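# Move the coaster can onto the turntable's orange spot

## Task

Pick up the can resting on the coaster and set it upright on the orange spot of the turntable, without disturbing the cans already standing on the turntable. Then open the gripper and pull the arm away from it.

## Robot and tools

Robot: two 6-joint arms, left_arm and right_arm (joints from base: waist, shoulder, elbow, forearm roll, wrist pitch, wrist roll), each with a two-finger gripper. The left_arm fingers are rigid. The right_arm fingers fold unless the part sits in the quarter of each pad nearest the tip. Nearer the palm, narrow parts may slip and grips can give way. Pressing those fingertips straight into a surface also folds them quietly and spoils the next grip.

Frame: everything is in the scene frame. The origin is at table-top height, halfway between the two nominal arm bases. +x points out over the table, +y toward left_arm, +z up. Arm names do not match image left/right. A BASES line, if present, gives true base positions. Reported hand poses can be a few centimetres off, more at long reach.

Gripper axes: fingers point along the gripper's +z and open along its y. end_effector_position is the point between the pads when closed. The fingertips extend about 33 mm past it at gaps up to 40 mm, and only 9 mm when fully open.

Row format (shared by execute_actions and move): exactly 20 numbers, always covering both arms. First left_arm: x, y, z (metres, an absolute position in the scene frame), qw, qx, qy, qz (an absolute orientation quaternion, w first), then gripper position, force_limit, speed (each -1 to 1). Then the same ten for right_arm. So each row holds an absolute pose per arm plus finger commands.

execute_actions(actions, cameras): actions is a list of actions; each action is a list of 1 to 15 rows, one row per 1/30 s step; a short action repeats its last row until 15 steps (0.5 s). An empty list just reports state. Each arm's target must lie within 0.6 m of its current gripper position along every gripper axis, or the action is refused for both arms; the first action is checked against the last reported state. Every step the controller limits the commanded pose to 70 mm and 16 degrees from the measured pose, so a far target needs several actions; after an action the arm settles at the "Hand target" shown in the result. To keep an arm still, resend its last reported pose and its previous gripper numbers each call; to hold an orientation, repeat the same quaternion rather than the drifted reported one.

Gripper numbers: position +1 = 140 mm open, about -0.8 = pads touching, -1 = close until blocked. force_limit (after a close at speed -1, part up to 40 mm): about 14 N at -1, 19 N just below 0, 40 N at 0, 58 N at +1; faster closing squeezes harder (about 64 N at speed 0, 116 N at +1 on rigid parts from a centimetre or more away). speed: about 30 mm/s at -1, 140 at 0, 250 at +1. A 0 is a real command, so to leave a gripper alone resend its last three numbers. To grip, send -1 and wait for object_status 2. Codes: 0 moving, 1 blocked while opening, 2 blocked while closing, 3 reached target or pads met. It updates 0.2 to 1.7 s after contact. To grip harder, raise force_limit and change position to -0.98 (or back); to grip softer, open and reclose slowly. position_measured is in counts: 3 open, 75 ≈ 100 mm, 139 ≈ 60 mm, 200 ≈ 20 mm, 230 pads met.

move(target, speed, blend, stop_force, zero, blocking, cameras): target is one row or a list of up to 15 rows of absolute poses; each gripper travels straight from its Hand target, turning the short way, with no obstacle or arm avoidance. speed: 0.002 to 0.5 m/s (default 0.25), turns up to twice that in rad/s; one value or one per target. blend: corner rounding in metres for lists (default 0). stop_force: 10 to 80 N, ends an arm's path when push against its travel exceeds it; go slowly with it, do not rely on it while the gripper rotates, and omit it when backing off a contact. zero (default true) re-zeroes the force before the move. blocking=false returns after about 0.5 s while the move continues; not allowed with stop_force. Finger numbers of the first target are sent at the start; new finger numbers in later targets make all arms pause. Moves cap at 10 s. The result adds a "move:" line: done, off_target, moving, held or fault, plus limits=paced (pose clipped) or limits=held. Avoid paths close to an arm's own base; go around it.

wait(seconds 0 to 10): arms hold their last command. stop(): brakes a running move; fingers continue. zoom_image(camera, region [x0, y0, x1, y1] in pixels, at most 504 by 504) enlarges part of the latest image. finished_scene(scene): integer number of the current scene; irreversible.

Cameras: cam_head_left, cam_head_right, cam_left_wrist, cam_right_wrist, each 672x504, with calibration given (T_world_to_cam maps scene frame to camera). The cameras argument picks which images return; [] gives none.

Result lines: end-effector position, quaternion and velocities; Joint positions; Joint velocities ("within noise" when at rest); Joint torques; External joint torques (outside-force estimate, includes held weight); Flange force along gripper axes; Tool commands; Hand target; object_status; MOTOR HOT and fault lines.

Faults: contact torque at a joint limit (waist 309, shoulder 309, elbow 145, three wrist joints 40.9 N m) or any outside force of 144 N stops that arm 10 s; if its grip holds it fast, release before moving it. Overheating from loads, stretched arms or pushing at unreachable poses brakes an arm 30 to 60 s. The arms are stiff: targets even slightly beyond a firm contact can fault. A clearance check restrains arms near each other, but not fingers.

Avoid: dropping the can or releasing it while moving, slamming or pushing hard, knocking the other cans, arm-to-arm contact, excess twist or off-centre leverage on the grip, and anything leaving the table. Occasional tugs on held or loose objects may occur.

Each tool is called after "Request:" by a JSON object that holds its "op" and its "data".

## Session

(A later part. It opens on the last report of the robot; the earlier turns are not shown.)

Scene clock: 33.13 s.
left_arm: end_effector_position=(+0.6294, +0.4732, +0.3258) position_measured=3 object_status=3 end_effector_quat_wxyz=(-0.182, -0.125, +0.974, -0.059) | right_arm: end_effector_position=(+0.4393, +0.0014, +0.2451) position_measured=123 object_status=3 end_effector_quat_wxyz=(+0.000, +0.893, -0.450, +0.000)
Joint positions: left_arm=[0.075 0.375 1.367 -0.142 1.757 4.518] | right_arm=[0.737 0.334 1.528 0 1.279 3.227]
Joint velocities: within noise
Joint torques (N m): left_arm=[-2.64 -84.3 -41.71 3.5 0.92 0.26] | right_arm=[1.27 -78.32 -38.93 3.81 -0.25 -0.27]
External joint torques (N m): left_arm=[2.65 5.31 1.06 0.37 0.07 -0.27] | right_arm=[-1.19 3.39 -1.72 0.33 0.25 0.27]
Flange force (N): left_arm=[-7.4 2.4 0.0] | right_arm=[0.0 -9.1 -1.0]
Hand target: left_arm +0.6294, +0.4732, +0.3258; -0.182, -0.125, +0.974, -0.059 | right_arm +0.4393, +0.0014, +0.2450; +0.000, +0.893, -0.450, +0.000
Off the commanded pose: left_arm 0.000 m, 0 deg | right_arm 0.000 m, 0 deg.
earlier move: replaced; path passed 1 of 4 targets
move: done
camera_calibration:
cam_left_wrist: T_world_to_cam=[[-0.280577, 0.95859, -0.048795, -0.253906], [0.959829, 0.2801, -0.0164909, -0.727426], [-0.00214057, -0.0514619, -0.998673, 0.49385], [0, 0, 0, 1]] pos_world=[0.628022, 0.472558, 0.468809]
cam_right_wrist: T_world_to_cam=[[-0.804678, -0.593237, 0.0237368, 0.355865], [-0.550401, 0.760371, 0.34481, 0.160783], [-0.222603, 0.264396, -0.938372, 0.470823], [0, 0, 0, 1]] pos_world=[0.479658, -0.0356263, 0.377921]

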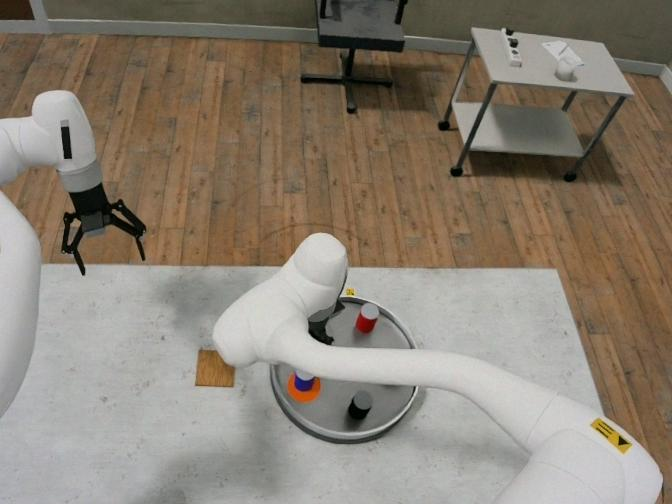

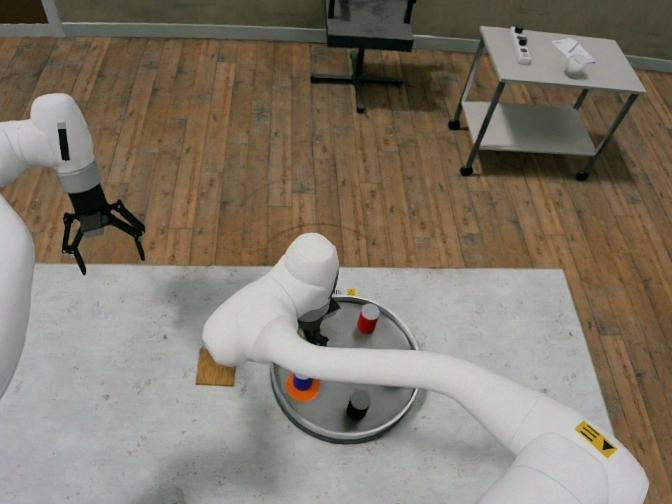

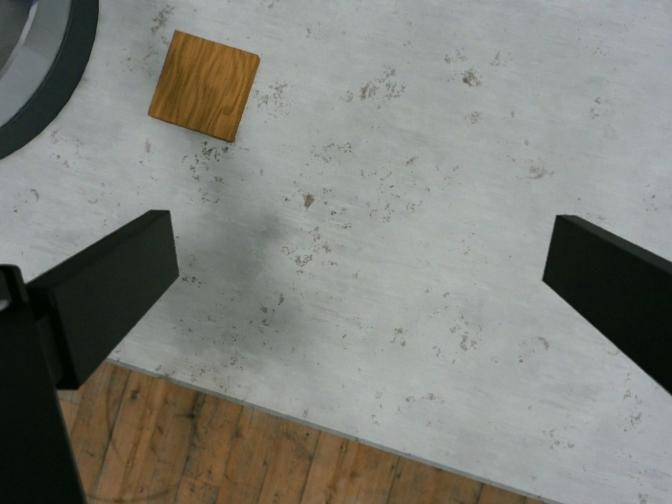

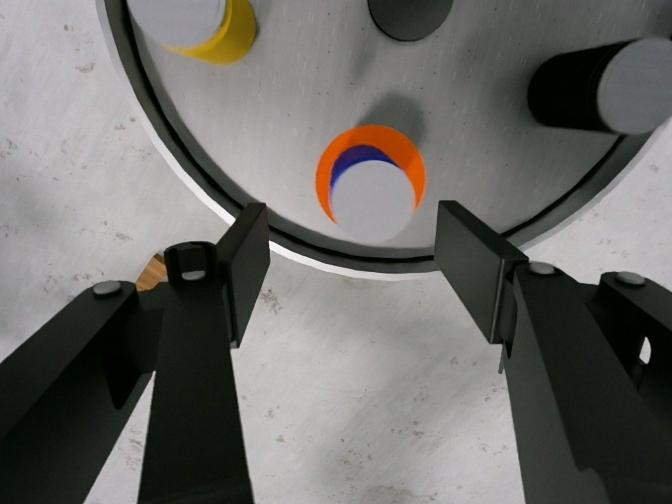

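Request:
{"op": "move", "data": {"target": [0.6294,0.4732,0.3258,-0.182,-0.125,0.974,-0.059,1,1,1,0.45,-0.42,0.36,0,0.893,-0.45,0,0.05,0,-0.3], "speed": 0.2}}

Scene clock: 35.90 s.
left_arm: end_effector_position=(+0.6294, +0.4732, +0.3258) position_measured=3 object_status=3 end_effector_quat_wxyz=(-0.182, -0.125, +0.974, -0.059) | right_arm: end_effector_position=(+0.4500, -0.4200, +0.3600) position_measured=123 object_status=3 end_effector_quat_wxyz=(+0.000, +0.893, -0.450, +0.000)
Joint positions: left_arm=[0.075 0.375 1.367 -0.142 1.757 4.518] | right_arm=[0.122 -0.007 1.721 0 1.427 2.611]
Joint velocities: within noise
Joint torques (N m): left_arm=[-2.8 -84.26 -41.63 3.53 0.92 0.22] | right_arm=[-0.05 -42.41 -40.14 4.08 -0.21 -0.3]
External joint torques (N m): left_arm=[2.89 5.06 0.86 0.34 0.07 -0.22] | right_arm=[0.03 1.12 -1.83 0.18 0.18 0.3]
Flange force (N): left_arm=[-7.3 2.7 -0.4] | right_arm=[1.6 -4.5 -3.0]
Hand target: left_arm +0.6294, +0.4732, +0.3258; -0.182, -0.125, +0.974, -0.059 | right_arm +0.4500, -0.4200, +0.3600; +0.000, +0.893, -0.450, +0.000
Off the commanded pose: left_arm 0.000 m, 0 deg | right_arm 0.000 m, 0 deg.
move: done
camera_calibration:
cam_left_wrist: T_world_to_cam=[[-0.280577, 0.95859, -0.0487952, -0.253906], [0.959829, 0.2801, -0.0164909, -0.727426], [-0.00214047, -0.051462, -0.998673, 0.49385], [0, 0, 0, 1]] pos_world=[0.628022, 0.472558, 0.468809]
cam_right_wrist: T_world_to_cam=[[-0.804625, -0.593304, 0.0238405, 0.111639], [-0.55047, 0.760384, 0.344672, 0.44754], [-0.222624, 0.264209, -0.93842, 0.692439], [0, 0, 0, 1]] pos_world=[0.490338, -0.457015, 0.492883]

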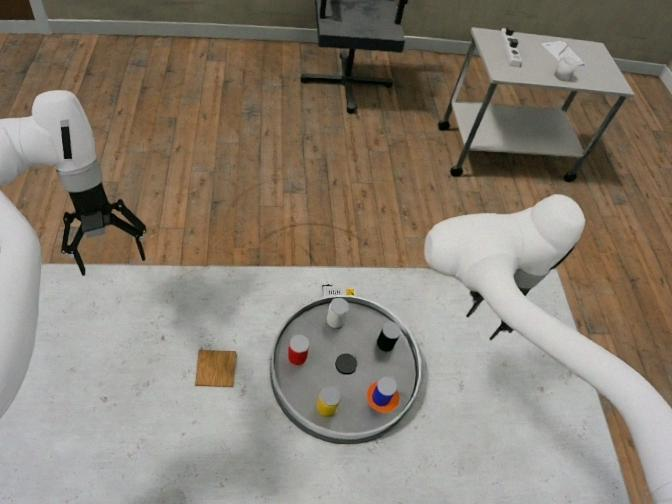

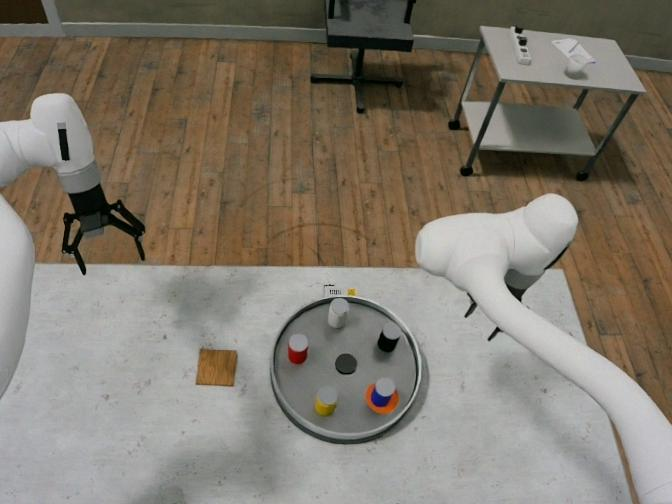

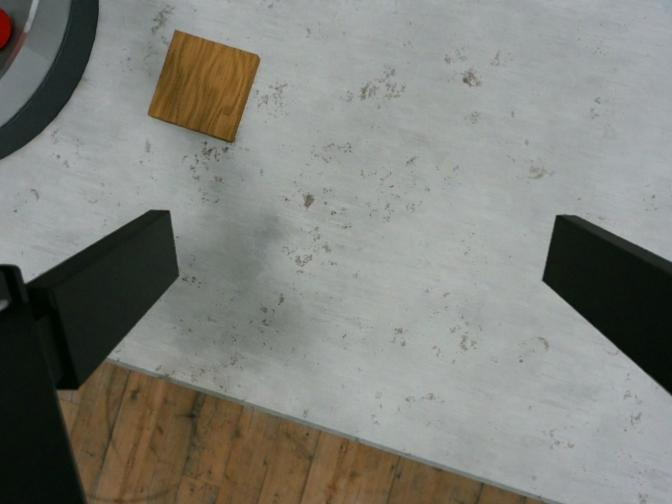

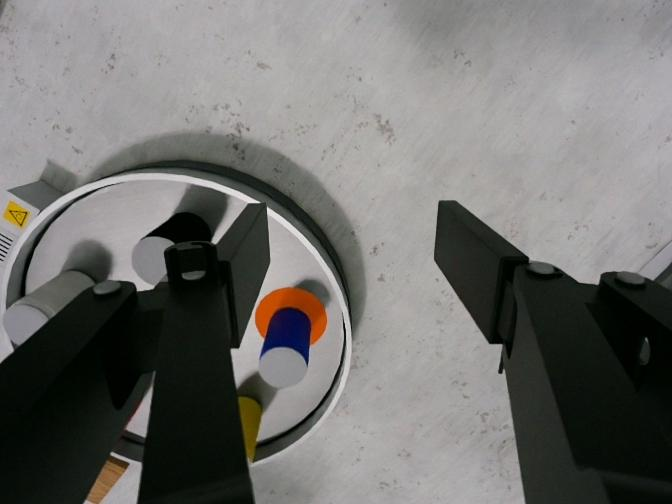

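Request:
{"op": "finished_scene", "data": {"scene": 2}}

The scene is finished: the task was done.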